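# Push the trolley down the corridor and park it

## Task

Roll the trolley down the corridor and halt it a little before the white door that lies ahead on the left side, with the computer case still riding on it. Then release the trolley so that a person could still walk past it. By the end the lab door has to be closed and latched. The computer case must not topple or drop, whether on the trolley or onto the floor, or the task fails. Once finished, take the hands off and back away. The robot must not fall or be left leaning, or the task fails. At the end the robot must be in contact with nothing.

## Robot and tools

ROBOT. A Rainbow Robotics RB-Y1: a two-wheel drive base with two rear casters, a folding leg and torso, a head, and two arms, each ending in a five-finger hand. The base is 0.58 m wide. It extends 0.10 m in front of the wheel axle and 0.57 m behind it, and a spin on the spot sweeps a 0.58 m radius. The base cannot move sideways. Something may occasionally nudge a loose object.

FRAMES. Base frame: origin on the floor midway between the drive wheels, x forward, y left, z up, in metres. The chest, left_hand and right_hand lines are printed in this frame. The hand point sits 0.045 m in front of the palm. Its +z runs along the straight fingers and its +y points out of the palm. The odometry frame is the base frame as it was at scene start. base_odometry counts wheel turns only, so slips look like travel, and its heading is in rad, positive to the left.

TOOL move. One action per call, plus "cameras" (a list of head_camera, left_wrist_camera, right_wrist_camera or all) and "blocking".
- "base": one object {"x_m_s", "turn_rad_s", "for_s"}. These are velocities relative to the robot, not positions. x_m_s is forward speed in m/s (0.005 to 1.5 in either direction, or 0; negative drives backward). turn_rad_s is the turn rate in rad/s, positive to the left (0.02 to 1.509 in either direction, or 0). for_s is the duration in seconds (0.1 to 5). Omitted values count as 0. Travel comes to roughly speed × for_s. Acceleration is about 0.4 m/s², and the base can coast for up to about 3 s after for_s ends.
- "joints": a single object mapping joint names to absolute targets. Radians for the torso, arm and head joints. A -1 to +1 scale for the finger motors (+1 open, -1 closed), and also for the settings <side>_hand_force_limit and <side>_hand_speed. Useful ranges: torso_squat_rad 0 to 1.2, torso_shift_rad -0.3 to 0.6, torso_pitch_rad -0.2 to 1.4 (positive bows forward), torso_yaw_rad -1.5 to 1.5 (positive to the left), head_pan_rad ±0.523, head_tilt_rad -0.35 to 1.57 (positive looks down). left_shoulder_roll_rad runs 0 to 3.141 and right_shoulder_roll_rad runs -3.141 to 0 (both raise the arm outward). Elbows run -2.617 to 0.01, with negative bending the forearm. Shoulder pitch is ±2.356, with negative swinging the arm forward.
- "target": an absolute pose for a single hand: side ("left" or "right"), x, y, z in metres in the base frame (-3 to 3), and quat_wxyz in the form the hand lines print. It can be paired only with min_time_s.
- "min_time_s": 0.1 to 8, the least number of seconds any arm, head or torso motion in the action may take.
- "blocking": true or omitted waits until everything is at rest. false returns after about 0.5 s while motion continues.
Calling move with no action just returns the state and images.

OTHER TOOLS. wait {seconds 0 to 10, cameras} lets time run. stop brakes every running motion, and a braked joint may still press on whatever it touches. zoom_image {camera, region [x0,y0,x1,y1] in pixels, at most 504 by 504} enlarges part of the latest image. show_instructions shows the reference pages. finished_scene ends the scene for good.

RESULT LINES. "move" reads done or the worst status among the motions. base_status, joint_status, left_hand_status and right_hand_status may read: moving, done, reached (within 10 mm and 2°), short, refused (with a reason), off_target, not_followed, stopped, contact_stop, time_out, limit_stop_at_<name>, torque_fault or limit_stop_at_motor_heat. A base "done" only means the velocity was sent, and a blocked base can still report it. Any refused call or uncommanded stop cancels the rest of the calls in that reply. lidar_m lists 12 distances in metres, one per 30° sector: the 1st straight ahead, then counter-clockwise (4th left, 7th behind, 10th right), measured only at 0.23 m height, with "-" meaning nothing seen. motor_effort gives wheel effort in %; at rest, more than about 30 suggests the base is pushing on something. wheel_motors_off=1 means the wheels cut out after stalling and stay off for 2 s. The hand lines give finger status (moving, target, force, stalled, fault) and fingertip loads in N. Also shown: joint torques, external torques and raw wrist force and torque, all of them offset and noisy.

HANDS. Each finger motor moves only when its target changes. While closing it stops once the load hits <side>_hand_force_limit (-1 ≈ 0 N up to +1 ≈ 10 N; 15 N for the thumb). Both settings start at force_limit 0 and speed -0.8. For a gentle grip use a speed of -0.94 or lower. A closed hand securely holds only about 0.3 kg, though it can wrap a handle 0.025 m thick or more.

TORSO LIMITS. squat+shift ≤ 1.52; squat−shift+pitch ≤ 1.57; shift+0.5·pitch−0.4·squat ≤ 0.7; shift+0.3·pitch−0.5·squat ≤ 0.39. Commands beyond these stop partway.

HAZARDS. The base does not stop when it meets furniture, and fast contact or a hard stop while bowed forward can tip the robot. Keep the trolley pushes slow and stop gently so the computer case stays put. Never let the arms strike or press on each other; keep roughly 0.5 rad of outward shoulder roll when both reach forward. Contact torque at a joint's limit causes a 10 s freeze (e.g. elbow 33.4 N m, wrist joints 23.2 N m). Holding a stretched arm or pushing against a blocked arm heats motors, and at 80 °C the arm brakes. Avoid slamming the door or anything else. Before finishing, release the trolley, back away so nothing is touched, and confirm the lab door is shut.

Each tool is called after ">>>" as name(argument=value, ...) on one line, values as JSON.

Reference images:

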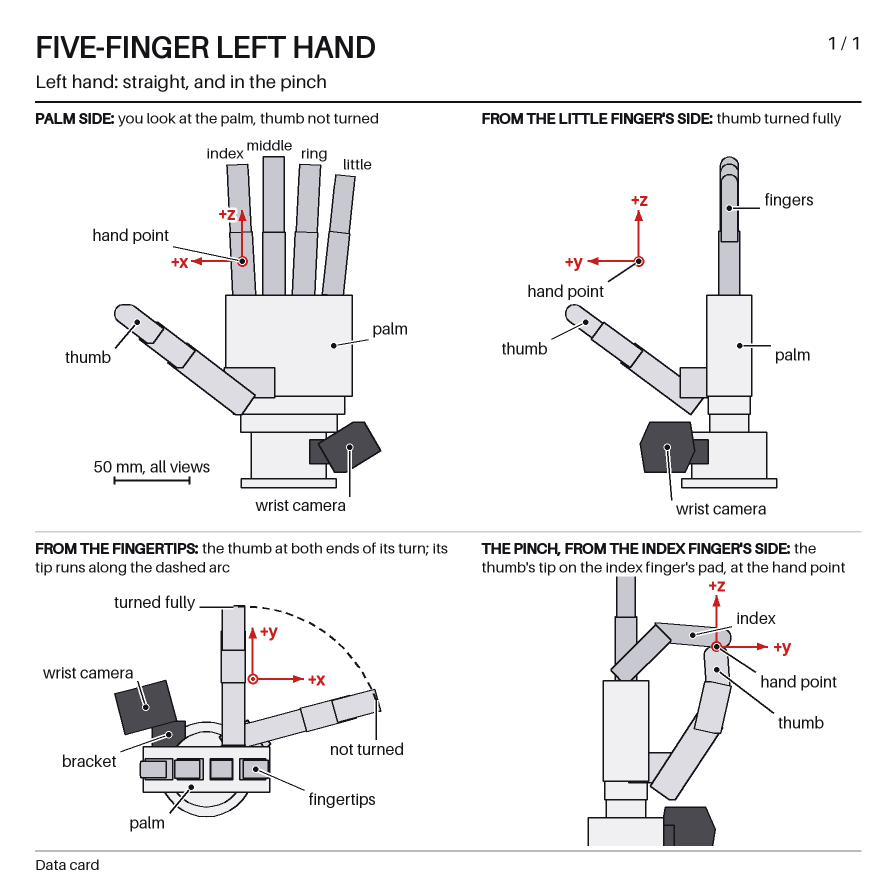

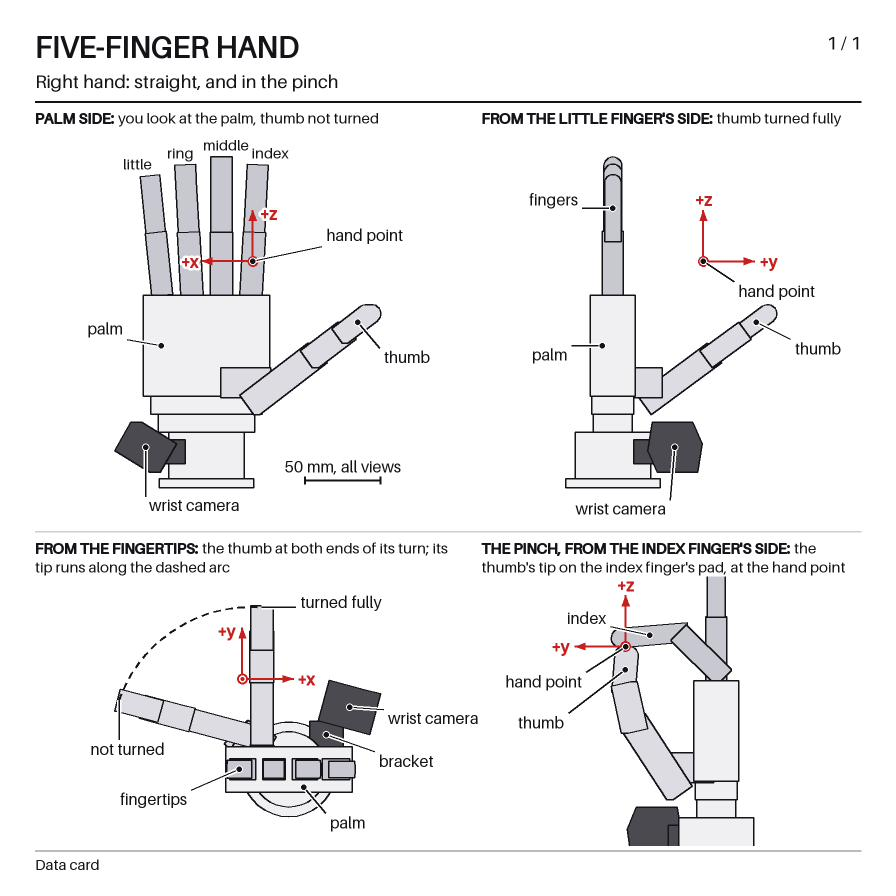

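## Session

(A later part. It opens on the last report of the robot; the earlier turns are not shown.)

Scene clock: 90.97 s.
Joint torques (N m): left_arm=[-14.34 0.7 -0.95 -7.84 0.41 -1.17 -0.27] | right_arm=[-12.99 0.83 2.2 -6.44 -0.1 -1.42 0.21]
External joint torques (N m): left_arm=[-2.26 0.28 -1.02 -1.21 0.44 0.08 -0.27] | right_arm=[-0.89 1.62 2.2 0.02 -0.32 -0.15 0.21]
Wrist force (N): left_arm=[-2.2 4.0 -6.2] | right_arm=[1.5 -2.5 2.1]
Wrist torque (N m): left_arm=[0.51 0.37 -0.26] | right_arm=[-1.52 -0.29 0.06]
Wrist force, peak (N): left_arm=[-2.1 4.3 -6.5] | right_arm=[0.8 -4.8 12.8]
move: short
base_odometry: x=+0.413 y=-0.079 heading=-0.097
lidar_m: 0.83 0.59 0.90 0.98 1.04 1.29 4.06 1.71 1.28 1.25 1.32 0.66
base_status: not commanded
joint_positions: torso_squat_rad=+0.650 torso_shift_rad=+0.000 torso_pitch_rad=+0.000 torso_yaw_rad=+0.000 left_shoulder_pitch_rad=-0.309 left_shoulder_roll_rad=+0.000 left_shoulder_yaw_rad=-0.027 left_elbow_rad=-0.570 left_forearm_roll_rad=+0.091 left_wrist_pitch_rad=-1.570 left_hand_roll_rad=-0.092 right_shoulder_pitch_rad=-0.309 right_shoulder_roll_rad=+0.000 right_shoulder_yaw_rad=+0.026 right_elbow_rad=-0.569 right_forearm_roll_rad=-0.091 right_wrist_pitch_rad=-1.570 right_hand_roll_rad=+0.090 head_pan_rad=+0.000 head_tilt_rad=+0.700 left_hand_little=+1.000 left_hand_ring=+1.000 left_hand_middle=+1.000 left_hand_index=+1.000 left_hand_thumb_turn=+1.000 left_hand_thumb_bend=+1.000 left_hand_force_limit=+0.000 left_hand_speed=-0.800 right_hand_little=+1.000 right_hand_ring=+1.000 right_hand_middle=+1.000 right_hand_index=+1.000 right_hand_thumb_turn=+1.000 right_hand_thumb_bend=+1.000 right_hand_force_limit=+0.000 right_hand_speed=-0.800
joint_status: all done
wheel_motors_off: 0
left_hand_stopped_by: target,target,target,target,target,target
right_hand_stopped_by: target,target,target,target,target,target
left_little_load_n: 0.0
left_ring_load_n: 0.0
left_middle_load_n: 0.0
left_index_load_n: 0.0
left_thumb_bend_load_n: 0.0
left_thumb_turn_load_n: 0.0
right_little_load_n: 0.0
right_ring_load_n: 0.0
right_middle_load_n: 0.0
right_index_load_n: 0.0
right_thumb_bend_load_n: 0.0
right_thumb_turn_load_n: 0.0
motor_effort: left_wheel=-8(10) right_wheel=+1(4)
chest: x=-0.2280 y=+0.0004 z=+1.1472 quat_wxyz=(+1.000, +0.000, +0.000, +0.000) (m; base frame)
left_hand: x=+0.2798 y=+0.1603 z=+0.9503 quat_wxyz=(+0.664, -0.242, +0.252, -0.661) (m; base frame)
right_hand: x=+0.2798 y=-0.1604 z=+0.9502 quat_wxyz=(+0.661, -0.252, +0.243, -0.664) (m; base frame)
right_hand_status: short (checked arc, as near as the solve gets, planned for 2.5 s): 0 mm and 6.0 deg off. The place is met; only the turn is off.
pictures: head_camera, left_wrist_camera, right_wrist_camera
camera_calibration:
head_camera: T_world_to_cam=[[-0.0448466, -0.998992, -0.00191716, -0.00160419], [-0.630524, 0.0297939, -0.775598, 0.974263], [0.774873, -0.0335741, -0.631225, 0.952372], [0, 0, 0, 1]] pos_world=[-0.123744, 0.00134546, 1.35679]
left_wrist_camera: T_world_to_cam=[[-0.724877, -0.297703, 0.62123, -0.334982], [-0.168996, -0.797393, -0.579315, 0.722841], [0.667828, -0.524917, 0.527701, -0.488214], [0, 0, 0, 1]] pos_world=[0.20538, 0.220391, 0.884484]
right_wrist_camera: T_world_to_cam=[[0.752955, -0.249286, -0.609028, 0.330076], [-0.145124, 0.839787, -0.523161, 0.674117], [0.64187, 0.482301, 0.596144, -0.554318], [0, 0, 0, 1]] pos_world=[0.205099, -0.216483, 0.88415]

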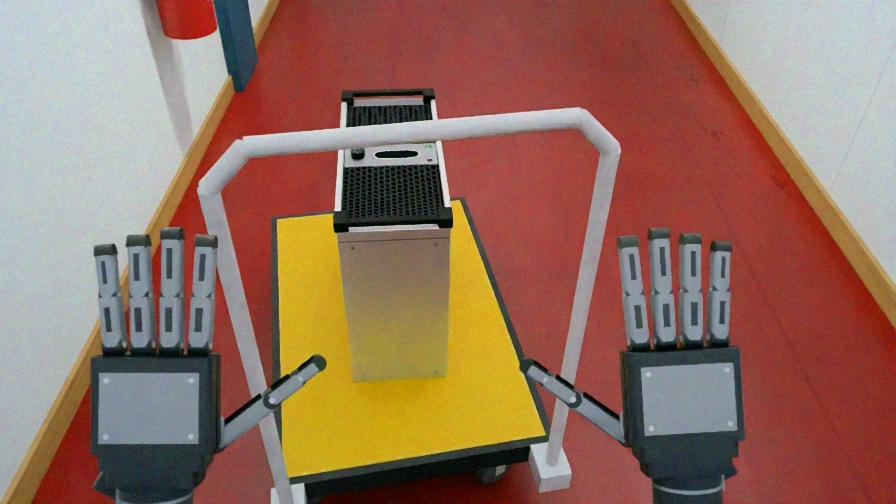

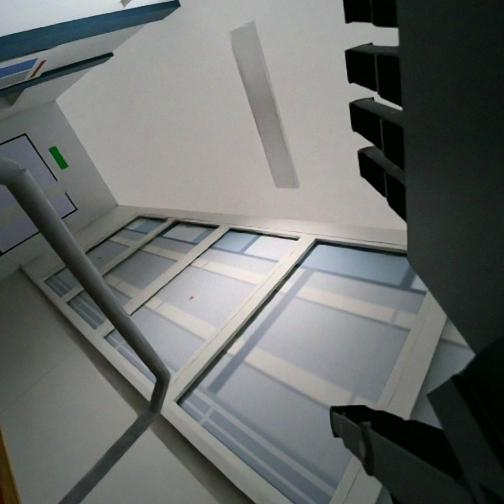

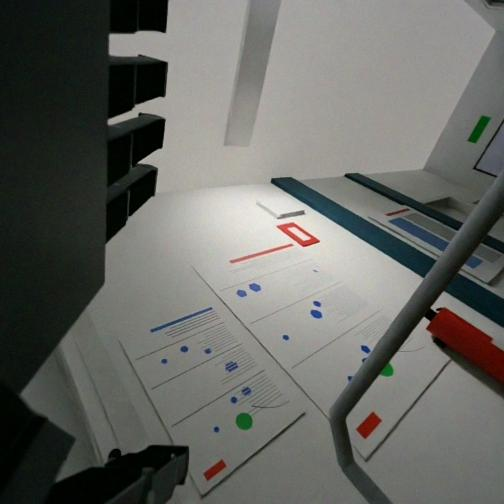

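>>> move(target={"side": "left", "x": 0.27, "y": 0.115, "z": 0.944, "quat_wxyz": [0.6879, -0.2855, 0.2557, -0.6161]}, min_time_s=1)

>>> move(target={"side": "right", "x": 0.294, "y": -0.10, "z": 0.944, "quat_wxyz": [0.6879, -0.2855, 0.2557, -0.6161]}, min_time_s=1)

>>> move(base={"x_m_s": 0.25, "for_s": 0.9}, joints={"left_hand_speed": 0.3, "right_hand_speed": 0.3, "left_hand_thumb_turn": -1, "right_hand_thumb_turn": -1}, cameras=["all"])

Scene clock: 105.67 s.
Joint torques (N m): left_arm=[-10.97 -1.18 0.19 -8.54 -0.36 -1.22 0.12] | right_arm=[-13.15 -0.54 1.93 -6.64 0.09 -1.28 -0.17]
External joint torques (N m): left_arm=[-0.08 1.05 -0.37 -1.51 0.21 0 0.12] | right_arm=[-1.04 0.24 1.93 -0.19 -0.14 -0.01 -0.16]
Wrist force (N): left_arm=[-2.3 4.4 -6.3] | right_arm=[0.8 -2.6 2.1]
Wrist torque (N m): left_arm=[0.54 0.37 -0.29] | right_arm=[-1.54 -0.16 0.00]
Wrist force, peak (N): left_arm=[-2.2 4.4 -6.9] | right_arm=[2.2 -3.0 2.5]
move: done
base_odometry: x=+0.413 y=-0.079 heading=-0.097
lidar_m: 0.83 0.59 0.90 0.97 1.03 1.29 4.06 1.71 1.28 1.24 1.32 0.66
base_status: not commanded
joint_positions: torso_squat_rad=+0.650 torso_shift_rad=+0.000 torso_pitch_rad=+0.000 torso_yaw_rad=+0.000 left_shoulder_pitch_rad=-0.224 left_shoulder_roll_rad=+0.000 left_shoulder_yaw_rad=-0.459 left_elbow_rad=-0.770 left_forearm_roll_rad=+0.508 left_wrist_pitch_rad=-1.485 left_hand_roll_rad=-0.453 right_shoulder_pitch_rad=-0.309 right_shoulder_roll_rad=+0.000 right_shoulder_yaw_rad=+0.026 right_elbow_rad=-0.569 right_forearm_roll_rad=-0.091 right_wrist_pitch_rad=-1.570 right_hand_roll_rad=+0.090 head_pan_rad=+0.000 head_tilt_rad=+0.700 left_hand_little=+1.000 left_hand_ring=+1.000 left_hand_middle=+1.000 left_hand_index=+1.000 left_hand_thumb_turn=+1.000 left_hand_thumb_bend=+1.000 left_hand_force_limit=+0.000 left_hand_speed=-0.800 right_hand_little=+1.000 right_hand_ring=+1.000 right_hand_middle=+1.000 right_hand_index=+1.000 right_hand_thumb_turn=+1.000 right_hand_thumb_bend=+1.000 right_hand_force_limit=+0.000 right_hand_speed=-0.800
joint_status: all done
wheel_motors_off: 0
left_hand_stopped_by: target,target,target,target,target,target
right_hand_stopped_by: target,target,target,target,target,target
left_little_load_n: 0.0
left_ring_load_n: 0.0
left_middle_load_n: 0.0
left_index_load_n: 0.0
left_thumb_bend_load_n: 0.0
left_thumb_turn_load_n: 0.0
right_little_load_n: 0.0
right_ring_load_n: 0.0
right_middle_load_n: 0.0
right_index_load_n: -0.5
right_thumb_bend_load_n: 0.0
right_thumb_turn_load_n: -0.5
motor_effort: left_wheel=-10(10) right_wheel=+2(4)
chest: x=-0.2280 y=+0.0004 z=+1.1472 quat_wxyz=(+1.000, +0.000, +0.000, +0.000) (m; base frame)
left_hand: x=+0.2698 y=+0.1148 z=+0.9435 quat_wxyz=(+0.686, -0.284, +0.257, -0.618) (m; base frame)
left_hand_status: reached (checked arc, planned for 1.0 s): 1 mm and 0.3 deg off.
right_hand: x=+0.2798 y=-0.1604 z=+0.9502 quat_wxyz=(+0.661, -0.252, +0.243, -0.664) (m; base frame)
pictures: none

Scene clock: 107.00 s.
Joint torques (N m): left_arm=[-11.12 -1.41 0.17 -8.47 -0.42 -1.29 0.08] | right_arm=[-14.59 1.02 0.66 -7.22 0.2 -1.2 -0.06]
External joint torques (N m): left_arm=[-0.23 0.82 -0.39 -1.44 0.15 -0.07 0.08] | right_arm=[-1.94 0.7 1.05 -0.5 -0.12 0.17 -0.06]
Wrist force (N): left_arm=[-2.2 4.5 -6.1] | right_arm=[1.9 -2.1 2.4]
Wrist torque (N m): left_arm=[0.55 0.38 -0.30] | right_arm=[-1.49 -0.37 0.08]
Wrist force, peak (N): left_arm=[-2.3 4.5 -6.5] | right_arm=[2.1 -2.5 2.7]
move: done
base_odometry: x=+0.413 y=-0.079 heading=-0.097
lidar_m: 0.83 0.59 0.90 0.97 1.03 1.29 4.06 1.71 1.29 1.25 1.31 0.65
base_status: not commanded
joint_positions: torso_squat_rad=+0.650 torso_shift_rad=+0.000 torso_pitch_rad=+0.000 torso_yaw_rad=+0.000 left_shoulder_pitch_rad=-0.224 left_shoulder_roll_rad=+0.000 left_shoulder_yaw_rad=-0.459 left_elbow_rad=-0.770 left_forearm_roll_rad=+0.508 left_wrist_pitch_rad=-1.485 left_hand_roll_rad=-0.453 right_shoulder_pitch_rad=-0.335 right_shoulder_roll_rad=+0.000 right_shoulder_yaw_rad=+0.250 right_elbow_rad=-0.596 right_forearm_roll_rad=-0.234 right_wrist_pitch_rad=-1.462 right_hand_roll_rad=+0.127 head_pan_rad=+0.000 head_tilt_rad=+0.700 left_hand_little=+1.000 left_hand_ring=+1.000 left_hand_middle=+1.000 left_hand_index=+1.000 left_hand_thumb_turn=+1.000 left_hand_thumb_bend=+1.000 left_hand_force_limit=+0.000 left_hand_speed=-0.800 right_hand_little=+1.000 right_hand_ring=+1.000 right_hand_middle=+1.000 right_hand_index=+1.000 right_hand_thumb_turn=+1.000 right_hand_thumb_bend=+1.000 right_hand_force_limit=+0.000 right_hand_speed=-0.800
joint_status: all done
wheel_motors_off: 0
left_hand_stopped_by: target,target,target,target,target,target
right_hand_stopped_by: target,target,target,target,target,target
left_little_load_n: 0.0
left_ring_load_n: 0.0
left_middle_load_n: 0.0
left_index_load_n: 0.0
left_thumb_bend_load_n: 0.0
left_thumb_turn_load_n: 0.0
right_little_load_n: 0.0
right_ring_load_n: 0.0
right_middle_load_n: 0.0
right_index_load_n: 0.0
right_thumb_bend_load_n: 0.0
right_thumb_turn_load_n: -0.5
motor_effort: left_wheel=-10(11) right_wheel=+3(3)
chest: x=-0.2280 y=+0.0004 z=+1.1472 quat_wxyz=(+1.000, +0.000, +0.000, +0.000) (m; base frame)
left_hand: x=+0.2698 y=+0.1148 z=+0.9435 quat_wxyz=(+0.686, -0.284, +0.257, -0.618) (m; base frame)
right_hand: x=+0.2936 y=-0.1000 z=+0.9433 quat_wxyz=(+0.689, -0.287, +0.255, -0.615) (m; base frame)
right_hand_status: reached (checked arc, planned for 1.0 s): 1 mm and 0.3 deg off.
pictures: none

Scene clock: 108.87 s.
Joint torques (N m): left_arm=[-11.86 -1.52 0.12 -8.43 -0.34 -1.3 0.12] | right_arm=[-13.97 1.47 1.26 -6.89 0.19 -1.02 0.01]
External joint torques (N m): left_arm=[-0.97 0.71 -0.43 -1.41 0.24 -0.08 0.12] | right_arm=[-1.32 1.16 1.64 -0.18 -0.13 0.35 0.01]
Wrist force (N): left_arm=[-2.2 4.5 -6.4] | right_arm=[1.6 -2.0 2.3]
Wrist torque (N m): left_arm=[0.55 0.35 -0.30] | right_arm=[-1.47 -0.30 0.06]
Wrist force, peak (N): left_arm=[-2.1 4.3 -6.9] | right_arm=[2.4 -2.7 2.7]
move: done
base_odometry: x=+0.637 y=-0.101 heading=-0.096
lidar_m: 0.61 0.40 0.84 0.84 1.02 1.25 4.02 1.72 1.29 1.25 1.32 0.45
base_status: done (sent for 0.9 of 0.9 s)
joint_positions: torso_squat_rad=+0.650 torso_shift_rad=+0.000 torso_pitch_rad=+0.000 torso_yaw_rad=+0.000 left_shoulder_pitch_rad=-0.224 left_shoulder_roll_rad=+0.000 left_shoulder_yaw_rad=-0.459 left_elbow_rad=-0.770 left_forearm_roll_rad=+0.508 left_wrist_pitch_rad=-1.485 left_hand_roll_rad=-0.453 right_shoulder_pitch_rad=-0.335 right_shoulder_roll_rad=+0.000 right_shoulder_yaw_rad=+0.250 right_elbow_rad=-0.596 right_forearm_roll_rad=-0.234 right_wrist_pitch_rad=-1.462 right_hand_roll_rad=+0.127 head_pan_rad=+0.000 head_tilt_rad=+0.700 left_hand_little=+1.000 left_hand_ring=+1.000 left_hand_middle=+1.000 left_hand_index=+1.000 left_hand_thumb_turn=-1.000 left_hand_thumb_bend=+1.000 left_hand_force_limit=+0.000 left_hand_speed=+0.300 right_hand_little=+1.000 right_hand_ring=+1.000 right_hand_middle=+1.000 right_hand_index=+1.000 right_hand_thumb_turn=-1.000 right_hand_thumb_bend=+1.000 right_hand_force_limit=+0.000 right_hand_speed=+0.300
joint_status: all done
wheel_motors_off: 0
left_hand_stopped_by: target,target,target,target,target,target
right_hand_stopped_by: target,target,target,target,target,target
left_little_load_n: 0.0
left_ring_load_n: 0.0
left_middle_load_n: 0.0
left_index_load_n: 0.0
left_thumb_bend_load_n: 0.0
left_thumb_turn_load_n: 0.0
right_little_load_n: 0.0
right_ring_load_n: 0.0
right_middle_load_n: 0.0
right_index_load_n: -0.5
right_thumb_bend_load_n: 0.0
right_thumb_turn_load_n: 0.0
motor_effort: left_wheel=+0(22) right_wheel=-2(31)
chest: x=-0.2279 y=+0.0004 z=+1.1472 quat_wxyz=(+1.000, +0.000, +0.000, +0.000) (m; base frame)
left_hand: x=+0.2698 y=+0.1148 z=+0.9434 quat_wxyz=(+0.686, -0.284, +0.257, -0.618) (m; base frame)
right_hand: x=+0.2937 y=-0.0999 z=+0.9434 quat_wxyz=(+0.689, -0.287, +0.255, -0.615) (m; base frame)
pictures: head_camera, left_wrist_camera, right_wrist_camera
camera_calibration:
head_camera: T_world_to_cam=[[-0.0448475, -0.998992, -0.00191066, -0.00160863], [-0.630633, 0.0297941, -0.775509, 0.974191], [0.774784, -0.0335747, -0.631334, 0.952432], [0, 0, 0, 1]] pos_world=[-0.123644, 0.00134546, 1.35679]
left_wrist_camera: T_world_to_cam=[[-0.642943, -0.36006, 0.676004, -0.418061], [-0.123975, -0.822048, -0.555759, 0.649444], [0.755814, -0.441129, 0.483891, -0.493827], [0, 0, 0, 1]] pos_world=[0.184967, 0.165506, 0.882504]
right_wrist_camera: T_world_to_cam=[[0.729428, -0.160778, -0.664895, 0.398874], [-0.276497, 0.81975, -0.501556, 0.63805], [0.625687, 0.549691, 0.553494, -0.536571], [0, 0, 0, 1]] pos_world=[0.221195, -0.163964, 0.882216]

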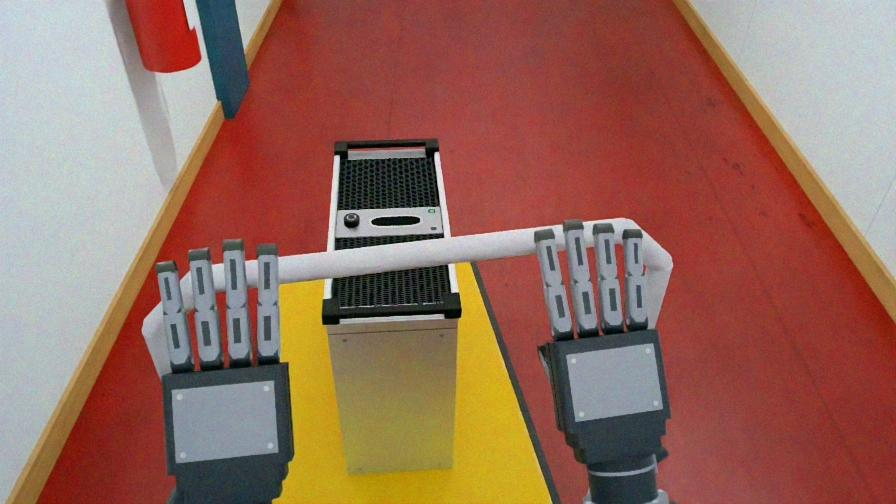

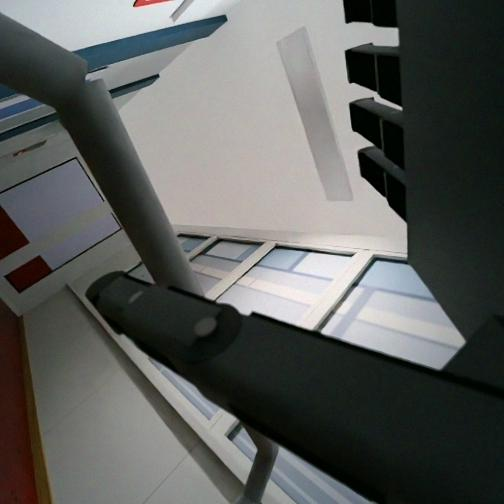

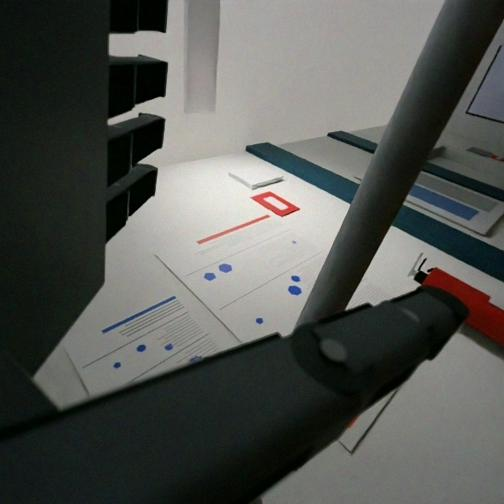

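>>> move(base={"x_m_s": 0.1, "for_s": 1.4}, cameras=["all"])

Scene clock: 112.07 s.
Joint torques (N m): left_arm=[-12.02 -1.52 0.22 -7.13 -0.16 -0.02 0.02] | right_arm=[-13.33 0.96 1.24 -7.02 0.21 -1.27 0.08]
External joint torques (N m): left_arm=[-1.13 0.71 -0.33 -0.1 0.42 1.2 0.02] | right_arm=[-0.67 0.64 1.62 -0.3 -0.12 0.1 0.07]
Wrist force (N): left_arm=[-2.6 -1.9 -6.5] | right_arm=[1.7 -2.0 2.7]
Wrist torque (N m): left_arm=[0.25 0.37 0.14] | right_arm=[-1.53 -0.32 0.06]
Wrist force, peak (N): left_arm=[-2.9 -4.0 -7.8] | right_arm=[1.8 -2.6 2.8]
move: done
base_odometry: x=+0.776 y=-0.114 heading=-0.096
lidar_m: 0.47 0.48 0.28 0.83 1.01 1.28 4.10 1.73 1.30 1.26 0.36 0.35
base_status: done (sent for 1.4 of 1.4 s)
joint_positions: torso_squat_rad=+0.650 torso_shift_rad=+0.000 torso_pitch_rad=+0.000 torso_yaw_rad=+0.000 left_shoulder_pitch_rad=-0.223 left_shoulder_roll_rad=+0.000 left_shoulder_yaw_rad=-0.459 left_elbow_rad=-0.771 left_forearm_roll_rad=+0.508 left_wrist_pitch_rad=-1.485 left_hand_roll_rad=-0.453 right_shoulder_pitch_rad=-0.335 right_shoulder_roll_rad=+0.000 right_shoulder_yaw_rad=+0.250 right_elbow_rad=-0.596 right_forearm_roll_rad=-0.234 right_wrist_pitch_rad=-1.462 right_hand_roll_rad=+0.127 head_pan_rad=+0.000 head_tilt_rad=+0.700 left_hand_little=+1.000 left_hand_ring=+1.000 left_hand_middle=+1.000 left_hand_index=+1.000 left_hand_thumb_turn=-1.000 left_hand_thumb_bend=+1.000 left_hand_force_limit=+0.000 left_hand_speed=+0.300 right_hand_little=+1.000 right_hand_ring=+1.000 right_hand_middle=+1.000 right_hand_index=+1.000 right_hand_thumb_turn=-1.000 right_hand_thumb_bend=+1.000 right_hand_force_limit=+0.000 right_hand_speed=+0.300
joint_status: not commanded
wheel_motors_off: 0
left_hand_stopped_by: target,target,target,target,target,target
right_hand_stopped_by: target,target,target,target,target,target
left_little_load_n: 0.0
left_ring_load_n: 0.0
left_middle_load_n: 0.0
left_index_load_n: 0.0
left_thumb_bend_load_n: 0.0
left_thumb_turn_load_n: 0.0
right_little_load_n: 0.0
right_ring_load_n: 0.0
right_middle_load_n: 0.5
right_index_load_n: 0.0
right_thumb_bend_load_n: 0.0
right_thumb_turn_load_n: 0.0
motor_effort: left_wheel=+2(21) right_wheel=-3(19)
chest: x=-0.2279 y=+0.0004 z=+1.1472 quat_wxyz=(+1.000, +0.000, +0.000, +0.000) (m; base frame)
left_hand: x=+0.2698 y=+0.1148 z=+0.9435 quat_wxyz=(+0.686, -0.284, +0.257, -0.618) (m; base frame)
right_hand: x=+0.2937 y=-0.0999 z=+0.9434 quat_wxyz=(+0.689, -0.287, +0.255, -0.615) (m; base frame)
pictures: head_camera, left_wrist_camera, right_wrist_camera
camera_calibration:
head_camera: T_world_to_cam=[[-0.0448475, -0.998992, -0.00191066, -0.00160863], [-0.630633, 0.0297941, -0.775509, 0.974191], [0.774784, -0.0335747, -0.631334, 0.952432], [0, 0, 0, 1]] pos_world=[-0.123644, 0.00134546, 1.35679]
left_wrist_camera: T_world_to_cam=[[-0.643279, -0.359939, 0.675748, -0.417925], [-0.123667, -0.822165, -0.555654, 0.649357], [0.755578, -0.441008, 0.484369, -0.494199], [0, 0, 0, 1]] pos_world=[0.184867, 0.165506, 0.882604]
right_wrist_camera: T_world_to_cam=[[0.729469, -0.160741, -0.664858, 0.398838], [-0.276466, 0.819778, -0.501528, 0.638023], [0.625652, 0.54966, 0.553564, -0.53663], [0, 0, 0, 1]] pos_world=[0.221195, -0.163964, 0.882216]

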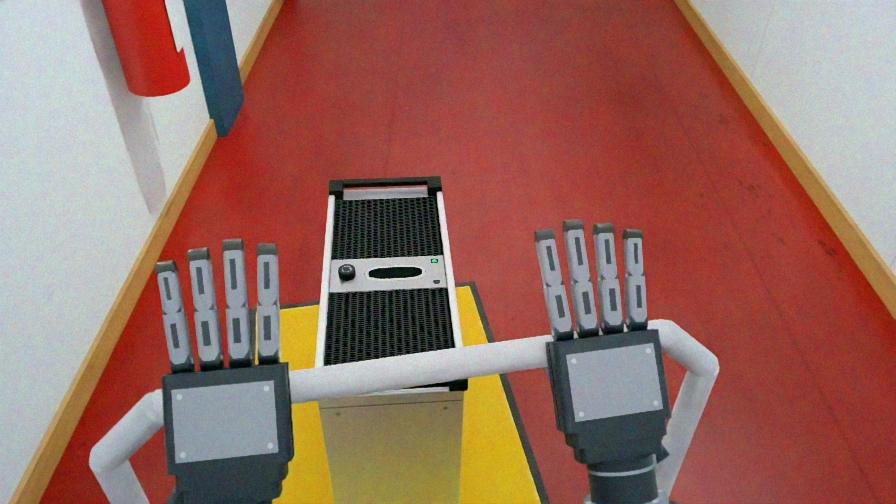

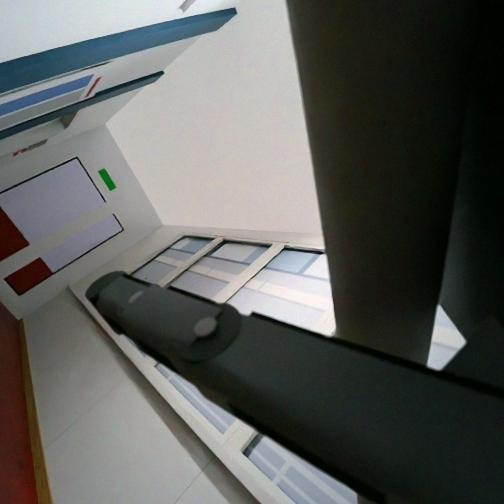

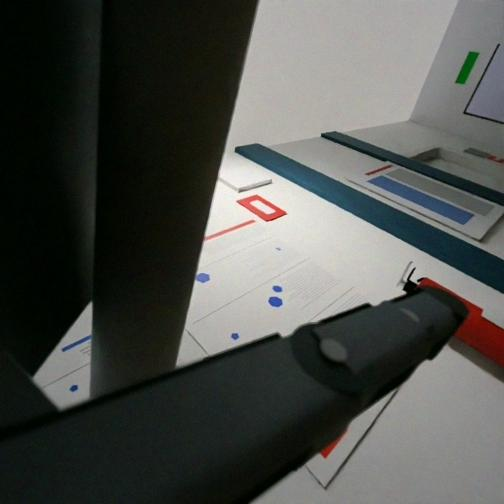

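>>> move(target={"side": "right", "x": 0.302, "y": -0.10, "z": 0.944, "quat_wxyz": [0.6879, -0.2855, 0.2557, -0.6161]}, min_time_s=0.7)

>>> move(joints={"left_hand_speed": -0.3, "right_hand_speed": -0.3, "left_hand_little": -1, "left_hand_ring": -1, "left_hand_middle": -1, "left_hand_index": -1, "right_hand_little": -1, "right_hand_ring": -1, "right_hand_middle": -1, "right_hand_index": -1}, cameras=["all"])

Scene clock: 116.50 s.
Joint torques (N m): left_arm=[-12.27 -1.46 0.02 -7.12 -0.19 -1.09 0.06] | right_arm=[-15.31 1.12 0.74 -3.5 -0.04 1.45 0.56]
External joint torques (N m): left_arm=[-1.37 0.77 -0.53 -0.1 0.39 0.13 0.06] | right_arm=[-2.14 1.03 1.14 3.11 -0.37 2.83 0.55]
Wrist force (N): left_arm=[-2.2 4.5 -6.4] | right_arm=[2.4 -16.4 -0.8]
Wrist torque (N m): left_arm=[0.56 0.33 -0.30] | right_arm=[-1.88 -0.32 0.22]
Wrist force, peak (N): left_arm=[-2.2 4.5 -6.6] | right_arm=[2.9 -22.1 -0.2]
move: done
base_odometry: x=+0.776 y=-0.114 heading=-0.096
lidar_m: 0.47 0.49 0.29 0.83 1.03 1.28 4.10 1.73 1.30 1.26 0.37 0.35
base_status: not commanded
joint_positions: torso_squat_rad=+0.650 torso_shift_rad=+0.000 torso_pitch_rad=+0.000 torso_yaw_rad=+0.000 left_shoulder_pitch_rad=-0.223 left_shoulder_roll_rad=+0.000 left_shoulder_yaw_rad=-0.459 left_elbow_rad=-0.771 left_forearm_roll_rad=+0.508 left_wrist_pitch_rad=-1.485 left_hand_roll_rad=-0.453 right_shoulder_pitch_rad=-0.376 right_shoulder_roll_rad=+0.000 right_shoulder_yaw_rad=+0.256 right_elbow_rad=-0.544 right_forearm_roll_rad=-0.260 right_wrist_pitch_rad=-1.474 right_hand_roll_rad=+0.130 head_pan_rad=+0.000 head_tilt_rad=+0.700 left_hand_little=+1.000 left_hand_ring=+1.000 left_hand_middle=+1.000 left_hand_index=+1.000 left_hand_thumb_turn=-1.000 left_hand_thumb_bend=+1.000 left_hand_force_limit=+0.000 left_hand_speed=+0.300 right_hand_little=+1.000 right_hand_ring=+1.000 right_hand_middle=+1.000 right_hand_index=+1.000 right_hand_thumb_turn=-1.000 right_hand_thumb_bend=+1.000 right_hand_force_limit=+0.000 right_hand_speed=+0.300
joint_status: all done
wheel_motors_off: 0
left_hand_stopped_by: target,target,target,target,target,target
right_hand_stopped_by: target,target,target,target,target,target
left_little_load_n: 0.0
left_ring_load_n: 0.0
left_middle_load_n: 0.0
left_index_load_n: 0.0
left_thumb_bend_load_n: 0.0
left_thumb_turn_load_n: 0.0
right_little_load_n: 0.0
right_ring_load_n: 0.0
right_middle_load_n: 0.0
right_index_load_n: 0.0
right_thumb_bend_load_n: 0.0
right_thumb_turn_load_n: 0.0
motor_effort: left_wheel=+1(3) right_wheel=-1(4)
chest: x=-0.2281 y=+0.0004 z=+1.1472 quat_wxyz=(+1.000, +0.000, +0.000, +0.000) (m; base frame)
left_hand: x=+0.2697 y=+0.1148 z=+0.9436 quat_wxyz=(+0.686, -0.284, +0.257, -0.618) (m; base frame)
right_hand: x=+0.3014 y=-0.1005 z=+0.9448 quat_wxyz=(+0.687, -0.287, +0.256, -0.616) (m; base frame)
right_hand_status: reached (checked arc, planned for 0.7 s): 1 mm and 0.2 deg off.
pictures: none

Scene clock: 118.03 s.
Joint torques (N m): left_arm=[-11.6 -1.51 0.41 -7.22 -0.95 -2.22 0.08] | right_arm=[-12.87 0.55 -0.03 -3.16 -0.2 2.33 1.89]
External joint torques (N m): left_arm=[-0.7 0.71 -0.15 -0.2 -0.37 -1.01 0.09] | right_arm=[0.31 0.45 0.37 3.44 -0.53 3.69 1.89]
Wrist force (N): left_arm=[-2.3 10.5 -1.2] | right_arm=[3.8 -20.2 -1.4]
Wrist torque (N m): left_arm=[0.68 0.35 -0.30] | right_arm=[-2.05 -0.65 1.88]
Wrist force, peak (N): left_arm=[-2.8 12.7 0.7] | right_arm=[4.3 -31.7 -8.1]
move: off_target
base_odometry: x=+0.776 y=-0.114 heading=-0.096
lidar_m: 0.47 0.49 0.29 0.83 1.02 1.28 4.10 1.73 1.30 1.26 0.36 0.35
base_status: not commanded
joint_positions: torso_squat_rad=+0.650 torso_shift_rad=+0.000 torso_pitch_rad=+0.000 torso_yaw_rad=+0.000 left_shoulder_pitch_rad=-0.224 left_shoulder_roll_rad=+0.000 left_shoulder_yaw_rad=-0.459 left_elbow_rad=-0.770 left_forearm_roll_rad=+0.508 left_wrist_pitch_rad=-1.485 left_hand_roll_rad=-0.453 right_shoulder_pitch_rad=-0.377 right_shoulder_roll_rad=+0.000 right_shoulder_yaw_rad=+0.256 right_elbow_rad=-0.544 right_forearm_roll_rad=-0.261 right_wrist_pitch_rad=-1.474 right_hand_roll_rad=+0.130 head_pan_rad=+0.000 head_tilt_rad=+0.700 left_hand_little=-1.000 left_hand_ring=-1.000 left_hand_middle=-1.000 left_hand_index=-0.986 left_hand_thumb_turn=-1.000 left_hand_thumb_bend=+1.000 left_hand_force_limit=+0.000 left_hand_speed=-0.300 right_hand_little=-0.926 right_hand_ring=-0.973 right_hand_middle=-0.987 right_hand_index=-0.998 right_hand_thumb_turn=-1.000 right_hand_thumb_bend=+1.000 right_hand_force_limit=+0.000 right_hand_speed=-0.300
joint_status: right_hand_little off_target (ended at -0.926, target -1.000); right_hand_ring off_target (ended at -0.973, target -1.000); the others done
wheel_motors_off: 0
left_hand_stopped_by: target,target,target,force,target,target
right_hand_stopped_by: force,force,force,force,target,target
left_little_load_n: 0.0
left_ring_load_n: 0.0
left_middle_load_n: 0.5
left_index_load_n: 7.0
left_thumb_bend_load_n: 0.0
left_thumb_turn_load_n: 0.0
right_little_load_n: 0.0
right_ring_load_n: 13.0
right_middle_load_n: 9.5
right_index_load_n: 7.0
right_thumb_bend_load_n: 0.0
right_thumb_turn_load_n: 0.0
motor_effort: left_wheel=+3(5) right_wheel=+0(3)
chest: x=-0.2282 y=+0.0004 z=+1.1472 quat_wxyz=(+1.000, +0.000, +0.000, +0.000) (m; base frame)
left_hand: x=+0.2697 y=+0.1148 z=+0.9437 quat_wxyz=(+0.686, -0.284, +0.257, -0.618) (m; base frame)
right_hand: x=+0.3014 y=-0.1003 z=+0.9452 quat_wxyz=(+0.688, -0.287, +0.256, -0.616) (m; base frame)
pictures: head_camera, left_wrist_camera, right_wrist_camera
camera_calibration:
head_camera: T_world_to_cam=[[-0.0448479, -0.998992, -0.00193379, -0.00159075], [-0.630305, 0.0297981, -0.775775, 0.974406], [0.775051, -0.033573, -0.631006, 0.952254], [0, 0, 0, 1]] pos_world=[-0.123944, 0.00134546, 1.35679]
left_wrist_camera: T_world_to_cam=[[-0.643295, -0.359872, 0.675769, -0.418019], [-0.123823, -0.822122, -0.555683, 0.64946], [0.755539, -0.441144, 0.484307, -0.494162], [0, 0, 0, 1]] pos_world=[0.184867, 0.165506, 0.882704]
right_wrist_camera: T_world_to_cam=[[0.727292, -0.163944, -0.66646, 0.396244], [-0.273619, 0.821285, -0.500624, 0.639758], [0.629427, 0.546456, 0.552456, -0.542595], [0, 0, 0, 1]] pos_world=[0.228389, -0.163958, 0.884118]

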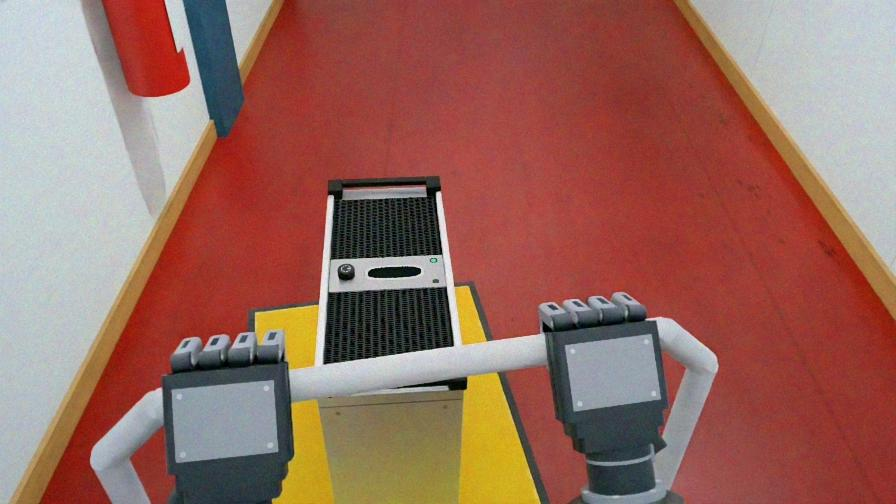

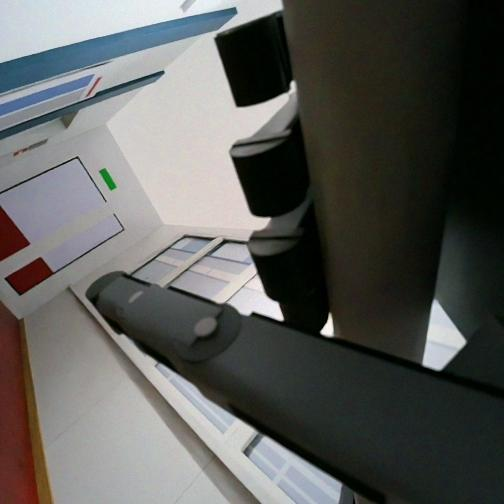

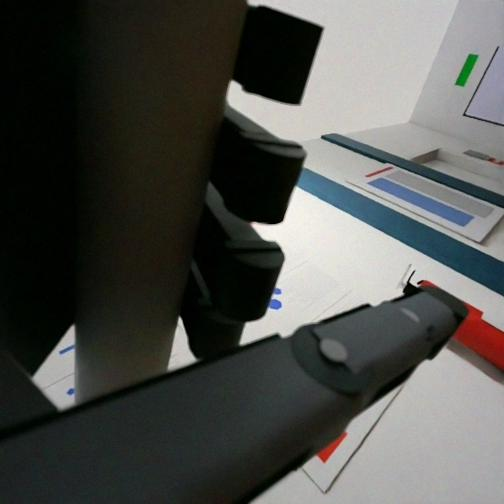

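>>> move(base={"x_m_s": 0.15, "for_s": 2.0}, cameras=["all"])

Scene clock: 122.23 s.
Joint torques (N m): left_arm=[-0.16 0.61 1.22 -8.09 -0.64 -10.14 0.1] | right_arm=[-9.43 0.84 0.16 4.46 0.09 11.86 1.64]
External joint torques (N m): left_arm=[10.79 2.84 0.65 -1.06 -0.06 -8.93 0.1] | right_arm=[3.78 0.74 0.56 11.08 -0.24 13.22 1.64]
Wrist force (N): left_arm=[15.1 42.4 20.5] | right_arm=[7.4 -64.6 -7.4]
Wrist torque (N m): left_arm=[1.61 0.07 -0.43] | right_arm=[-3.64 -0.45 0.27]
Wrist force, peak (N): left_arm=[15.4 47.9 28.5] | right_arm=[7.9 -71.8 -11.4]
move: done
base_odometry: x=+1.075 y=-0.143 heading=-0.097
lidar_m: 0.46 1.12 0.29 0.83 0.87 1.41 3.72 1.75 1.31 1.27 0.35 0.35
base_status: done (sent for 2 of 2 s)
joint_positions: torso_squat_rad=+0.650 torso_shift_rad=+0.000 torso_pitch_rad=-0.001 torso_yaw_rad=-0.001 left_shoulder_pitch_rad=-0.226 left_shoulder_roll_rad=+0.000 left_shoulder_yaw_rad=-0.460 left_elbow_rad=-0.770 left_forearm_roll_rad=+0.508 left_wrist_pitch_rad=-1.483 left_hand_roll_rad=-0.453 right_shoulder_pitch_rad=-0.378 right_shoulder_roll_rad=+0.000 right_shoulder_yaw_rad=+0.256 right_elbow_rad=-0.546 right_forearm_roll_rad=-0.261 right_wrist_pitch_rad=-1.476 right_hand_roll_rad=+0.130 head_pan_rad=+0.000 head_tilt_rad=+0.700 left_hand_little=-1.000 left_hand_ring=-0.999 left_hand_middle=-0.998 left_hand_index=-0.985 left_hand_thumb_turn=-1.000 left_hand_thumb_bend=+1.000 left_hand_force_limit=+0.000 left_hand_speed=-0.300 right_hand_little=-0.926 right_hand_ring=-0.975 right_hand_middle=-0.988 right_hand_index=-0.999 right_hand_thumb_turn=-1.000 right_hand_thumb_bend=+1.000 right_hand_force_limit=+0.000 right_hand_speed=-0.300
joint_status: not commanded
wheel_motors_off: 0
left_hand_stopped_by: target,target,target,force,target,target
right_hand_stopped_by: force,force,force,force,target,target
left_little_load_n: 0.0
left_ring_load_n: 8.0
left_middle_load_n: 17.5
left_index_load_n: 19.0
left_thumb_bend_load_n: 0.0
left_thumb_turn_load_n: 0.0
right_little_load_n: 0.0
right_ring_load_n: 0.5
right_middle_load_n: 0.0
right_index_load_n: 0.0
right_thumb_bend_load_n: 0.0
right_thumb_turn_load_n: 0.0
motor_effort: left_wheel=-6(23) right_wheel=+6(28)
chest: x=-0.2283 y=+0.0003 z=+1.1472 quat_wxyz=(+1.000, +0.000, +0.000, +0.000) (m; base frame)
left_hand: x=+0.2706 y=+0.1134 z=+0.9446 quat_wxyz=(+0.686, -0.284, +0.257, -0.619) (m; base frame)
right_hand: x=+0.3011 y=-0.1005 z=+0.9471 quat_wxyz=(+0.688, -0.285, +0.255, -0.617) (m; base frame)
pictures: head_camera, left_wrist_camera, right_wrist_camera
camera_calibration:
head_camera: T_world_to_cam=[[-0.0454761, -0.998963, -0.00207196, -0.00169201], [-0.63004, 0.0302909, -0.775972, 0.974662], [0.77523, -0.0339828, -0.630764, 0.952161], [0, 0, 0, 1]] pos_world=[-0.124145, 0.00114337, 1.3569]
left_wrist_camera: T_world_to_cam=[[-0.644868, -0.358409, 0.675047, -0.417731], [-0.125412, -0.821637, -0.556044, 0.649699], [0.753935, -0.443234, 0.484898, -0.49589], [0, 0, 0, 1]] pos_world=[0.185968, 0.164303, 0.883705]
right_wrist_camera: T_world_to_cam=[[0.730684, -0.163191, -0.662925, 0.393293], [-0.270854, 0.822034, -0.500897, 0.640299], [0.626689, 0.545553, 0.556447, -0.546441], [0, 0, 0, 1]] pos_world=[0.228503, -0.164054, 0.885513]

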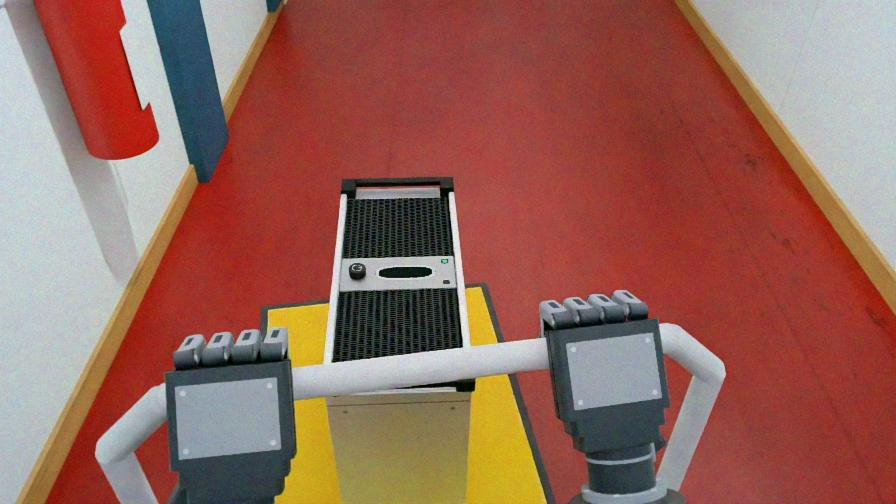

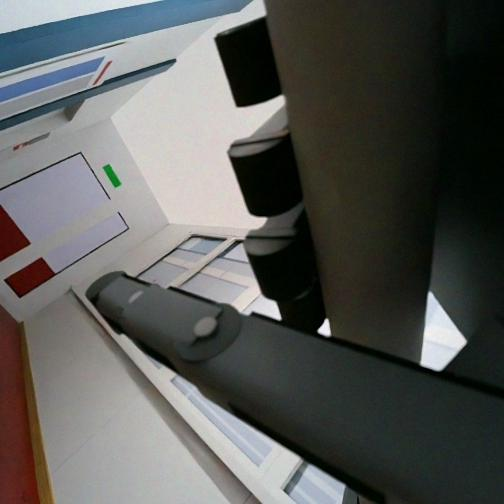

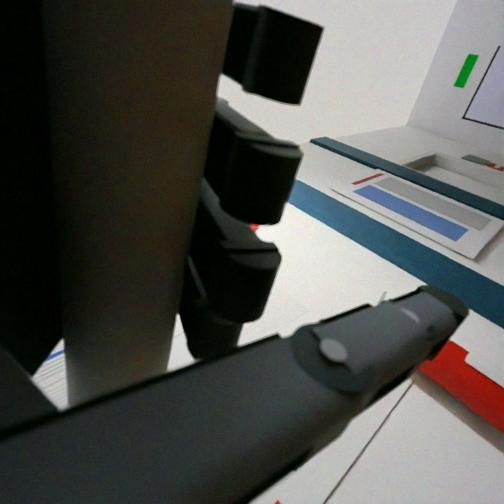

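>>> move(base={"x_m_s": 0.15, "for_s": 2.0}, blocking=false)

>>> wait(seconds=1.0)

>>> wait(seconds=2.5, cameras=["head_camera"])

Scene clock: 130.80 s.
Joint torques (N m): left_arm=[-1.62 0.8 1.91 -9.04 -0.01 -9.54 0.1] | right_arm=[-6.96 -1.37 -0.22 6.06 -0.15 11.77 1.91]
External joint torques (N m): left_arm=[9.27 3.03 1.35 -2 0.57 -8.31 0.11] | right_arm=[6.3 -1.47 0.18 12.7 -0.57 13.12 1.91]
Wrist force (N): left_arm=[15.1 41.8 22.2] | right_arm=[6.6 -62.0 3.7]
Wrist torque (N m): left_arm=[1.54 0.12 -0.42] | right_arm=[-4.07 -0.49 0.17]
Wrist force, peak (N): left_arm=[15.1 43.1 20.3] | right_arm=[4.6 -74.2 -12.3]
move: moving
base_odometry: x=+1.123 y=-0.148 heading=-0.097
lidar_m: 0.47 1.13 0.29 0.83 0.86 1.42 3.78 1.74 1.31 1.27 0.34 0.35
base_status: moving
joint_positions: torso_squat_rad=+0.650 torso_shift_rad=-0.001 torso_pitch_rad=-0.001 torso_yaw_rad=-0.001 left_shoulder_pitch_rad=-0.226 left_shoulder_roll_rad=-0.001 left_shoulder_yaw_rad=-0.460 left_elbow_rad=-0.770 left_forearm_roll_rad=+0.508 left_wrist_pitch_rad=-1.483 left_hand_roll_rad=-0.453 right_shoulder_pitch_rad=-0.378 right_shoulder_roll_rad=+0.000 right_shoulder_yaw_rad=+0.256 right_elbow_rad=-0.546 right_forearm_roll_rad=-0.260 right_wrist_pitch_rad=-1.477 right_hand_roll_rad=+0.130 head_pan_rad=+0.000 head_tilt_rad=+0.700 left_hand_little=-1.000 left_hand_ring=-0.999 left_hand_middle=-0.998 left_hand_index=-0.985 left_hand_thumb_turn=-1.000 left_hand_thumb_bend=+1.000 left_hand_force_limit=+0.000 left_hand_speed=-0.300 right_hand_little=-0.926 right_hand_ring=-0.975 right_hand_middle=-0.988 right_hand_index=-0.999 right_hand_thumb_turn=-1.000 right_hand_thumb_bend=+1.000 right_hand_force_limit=+0.000 right_hand_speed=-0.300
joint_status: not commanded
wheel_motors_off: 0
left_hand_stopped_by: target,target,target,force,target,target
right_hand_stopped_by: force,force,force,force,target,target
left_little_load_n: 0.0
left_ring_load_n: 8.5
left_middle_load_n: 17.0
left_index_load_n: 18.0
left_thumb_bend_load_n: 0.0
left_thumb_turn_load_n: 0.0
right_little_load_n: 0.0
right_ring_load_n: 0.0
right_middle_load_n: 0.0
right_index_load_n: 0.0
right_thumb_bend_load_n: 0.0
right_thumb_turn_load_n: 0.0
motor_effort: left_wheel=-7(17) right_wheel=+13(34)
chest: x=-0.2287 y=+0.0003 z=+1.1471 quat_wxyz=(+1.000, +0.000, -0.001, +0.000) (m; base frame)
left_hand: x=+0.2701 y=+0.1134 z=+0.9445 quat_wxyz=(+0.686, -0.284, +0.257, -0.619) (m; base frame)
right_hand: x=+0.3009 y=-0.1004 z=+0.9476 quat_wxyz=(+0.689, -0.284, +0.254, -0.617) (m; base frame)
pictures: none

Scene clock: 131.80 s.
Joint torques (N m): left_arm=[-2.38 0.64 1.76 -9.19 -0.06 -9.31 0.04] | right_arm=[-8.72 -0.15 0.32 5.79 -0.49 12.35 1.65]
External joint torques (N m): left_arm=[8.57 2.87 1.2 -2.15 0.51 -8.12 0.04] | right_arm=[4.49 -0.26 0.73 12.41 -0.82 13.73 1.65]
Wrist force (N): left_arm=[14.6 38.1 16.4] | right_arm=[6.6 -65.0 0.2]
Wrist torque (N m): left_arm=[1.49 0.03 -0.37] | right_arm=[-4.16 -0.57 0.16]
Wrist force, peak (N): left_arm=[15.6 43.5 22.4] | right_arm=[7.4 -71.8 -7.8]
earlier move: moving
base_odometry: x=+1.273 y=-0.163 heading=-0.097
lidar_m: 0.47 1.11 0.29 0.82 0.88 1.41 3.85 1.75 1.32 1.28 0.33 0.35
base_status: moving
joint_positions: torso_squat_rad=+0.650 torso_shift_rad=+0.000 torso_pitch_rad=-0.001 torso_yaw_rad=-0.001 left_shoulder_pitch_rad=-0.226 left_shoulder_roll_rad=-0.001 left_shoulder_yaw_rad=-0.460 left_elbow_rad=-0.770 left_forearm_roll_rad=+0.508 left_wrist_pitch_rad=-1.483 left_hand_roll_rad=-0.453 right_shoulder_pitch_rad=-0.378 right_shoulder_roll_rad=+0.000 right_shoulder_yaw_rad=+0.256 right_elbow_rad=-0.546 right_forearm_roll_rad=-0.260 right_wrist_pitch_rad=-1.477 right_hand_roll_rad=+0.130 head_pan_rad=+0.000 head_tilt_rad=+0.700 left_hand_little=-1.000 left_hand_ring=-0.999 left_hand_middle=-0.998 left_hand_index=-0.985 left_hand_thumb_turn=-1.000 left_hand_thumb_bend=+1.000 left_hand_force_limit=+0.000 left_hand_speed=-0.300 right_hand_little=-0.926 right_hand_ring=-0.975 right_hand_middle=-0.988 right_hand_index=-0.999 right_hand_thumb_turn=-1.000 right_hand_thumb_bend=+1.000 right_hand_force_limit=+0.000 right_hand_speed=-0.300
joint_status: not commanded
wheel_motors_off: 0
left_hand_stopped_by: target,target,target,force,target,target
right_hand_stopped_by: force,force,force,force,target,target
left_little_load_n: 0.0
left_ring_load_n: 6.5
left_middle_load_n: 15.5
left_index_load_n: 16.5
left_thumb_bend_load_n: 0.0
left_thumb_turn_load_n: 0.0
right_little_load_n: 0.0
right_ring_load_n: 0.0
right_middle_load_n: 0.0
right_index_load_n: 0.0
right_thumb_bend_load_n: 0.0
right_thumb_turn_load_n: 0.0
motor_effort: left_wheel=-3(17) right_wheel=+16(34)
chest: x=-0.2286 y=+0.0003 z=+1.1471 quat_wxyz=(+1.000, +0.000, -0.001, +0.000) (m; base frame)
left_hand: x=+0.2703 y=+0.1134 z=+0.9446 quat_wxyz=(+0.686, -0.284, +0.257, -0.619) (m; base frame)
right_hand: x=+0.3009 y=-0.1004 z=+0.9476 quat_wxyz=(+0.689, -0.284, +0.254, -0.617) (m; base frame)
wait: 1.00 s; no rest
pictures: none

Scene clock: 133.03 s.
Joint torques (N m): left_arm=[-2.32 0.84 1.73 -8.72 -0.16 -8.78 0.14] | right_arm=[-6.25 -0.48 0.33 5.5 -0.03 10.7 1.75]
External joint torques (N m): left_arm=[8.63 3.07 1.16 -1.69 0.41 -7.57 0.14] | right_arm=[6.98 -0.58 0.74 12.12 -0.37 12.06 1.74]
Wrist force (N): left_arm=[14.1 35.7 15.3] | right_arm=[5.1 -60.0 0.6]
Wrist torque (N m): left_arm=[1.39 -0.01 -0.30] | right_arm=[-3.88 -0.38 0.24]
Wrist force, peak (N): left_arm=[14.2 40.4 21.8] | right_arm=[6.4 -65.1 -0.3]
earlier move: done
base_odometry: x=+1.373 y=-0.172 heading=-0.097
lidar_m: 0.47 1.11 0.29 0.81 0.87 1.40 3.82 1.76 1.33 1.29 0.35 0.35
base_status: done (sent for 2 of 2 s)
joint_positions: torso_squat_rad=+0.650 torso_shift_rad=+0.000 torso_pitch_rad=-0.001 torso_yaw_rad=-0.001 left_shoulder_pitch_rad=-0.226 left_shoulder_roll_rad=-0.001 left_shoulder_yaw_rad=-0.460 left_elbow_rad=-0.770 left_forearm_roll_rad=+0.508 left_wrist_pitch_rad=-1.483 left_hand_roll_rad=-0.453 right_shoulder_pitch_rad=-0.379 right_shoulder_roll_rad=+0.000 right_shoulder_yaw_rad=+0.256 right_elbow_rad=-0.546 right_forearm_roll_rad=-0.261 right_wrist_pitch_rad=-1.476 right_hand_roll_rad=+0.130 head_pan_rad=+0.000 head_tilt_rad=+0.700 left_hand_little=-1.000 left_hand_ring=-0.999 left_hand_middle=-0.998 left_hand_index=-0.985 left_hand_thumb_turn=-1.000 left_hand_thumb_bend=+1.000 left_hand_force_limit=+0.000 left_hand_speed=-0.300 right_hand_little=-0.926 right_hand_ring=-0.975 right_hand_middle=-0.988 right_hand_index=-0.999 right_hand_thumb_turn=-1.000 right_hand_thumb_bend=+1.000 right_hand_force_limit=+0.000 right_hand_speed=-0.300
joint_status: not commanded
wheel_motors_off: 0
left_hand_stopped_by: target,target,target,force,target,target
right_hand_stopped_by: force,force,force,force,target,target
left_little_load_n: 0.0
left_ring_load_n: 5.0
left_middle_load_n: 14.5
left_index_load_n: 16.5
left_thumb_bend_load_n: 0.0
left_thumb_turn_load_n: 0.0
right_little_load_n: 0.0
right_ring_load_n: 0.0
right_middle_load_n: 0.0
right_index_load_n: 0.0
right_thumb_bend_load_n: 0.0
right_thumb_turn_load_n: 0.0
motor_effort: left_wheel=-6(18) right_wheel=+5(34)
chest: x=-0.2284 y=+0.0003 z=+1.1472 quat_wxyz=(+1.000, +0.000, +0.000, +0.000) (m; base frame)
left_hand: x=+0.2704 y=+0.1134 z=+0.9445 quat_wxyz=(+0.686, -0.284, +0.257, -0.619) (m; base frame)
right_hand: x=+0.3013 y=-0.1003 z=+0.9477 quat_wxyz=(+0.689, -0.284, +0.254, -0.617) (m; base frame)
wait: 1.23 of 2.5 s (the move ended)
pictures: head_camera
camera_calibration:
head_camera: T_world_to_cam=[[-0.0454735, -0.998963, -0.00208513, -0.00167836], [-0.629881, 0.0302926, -0.776101, 0.974794], [0.77536, -0.0339787, -0.630605, 0.952039], [0, 0, 0, 1]] pos_world=[-0.124245, 0.00114338, 1.3569]

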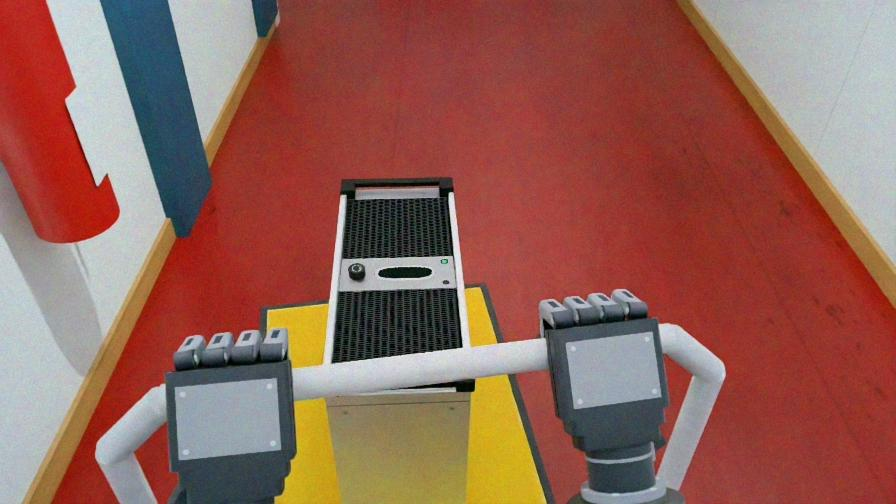

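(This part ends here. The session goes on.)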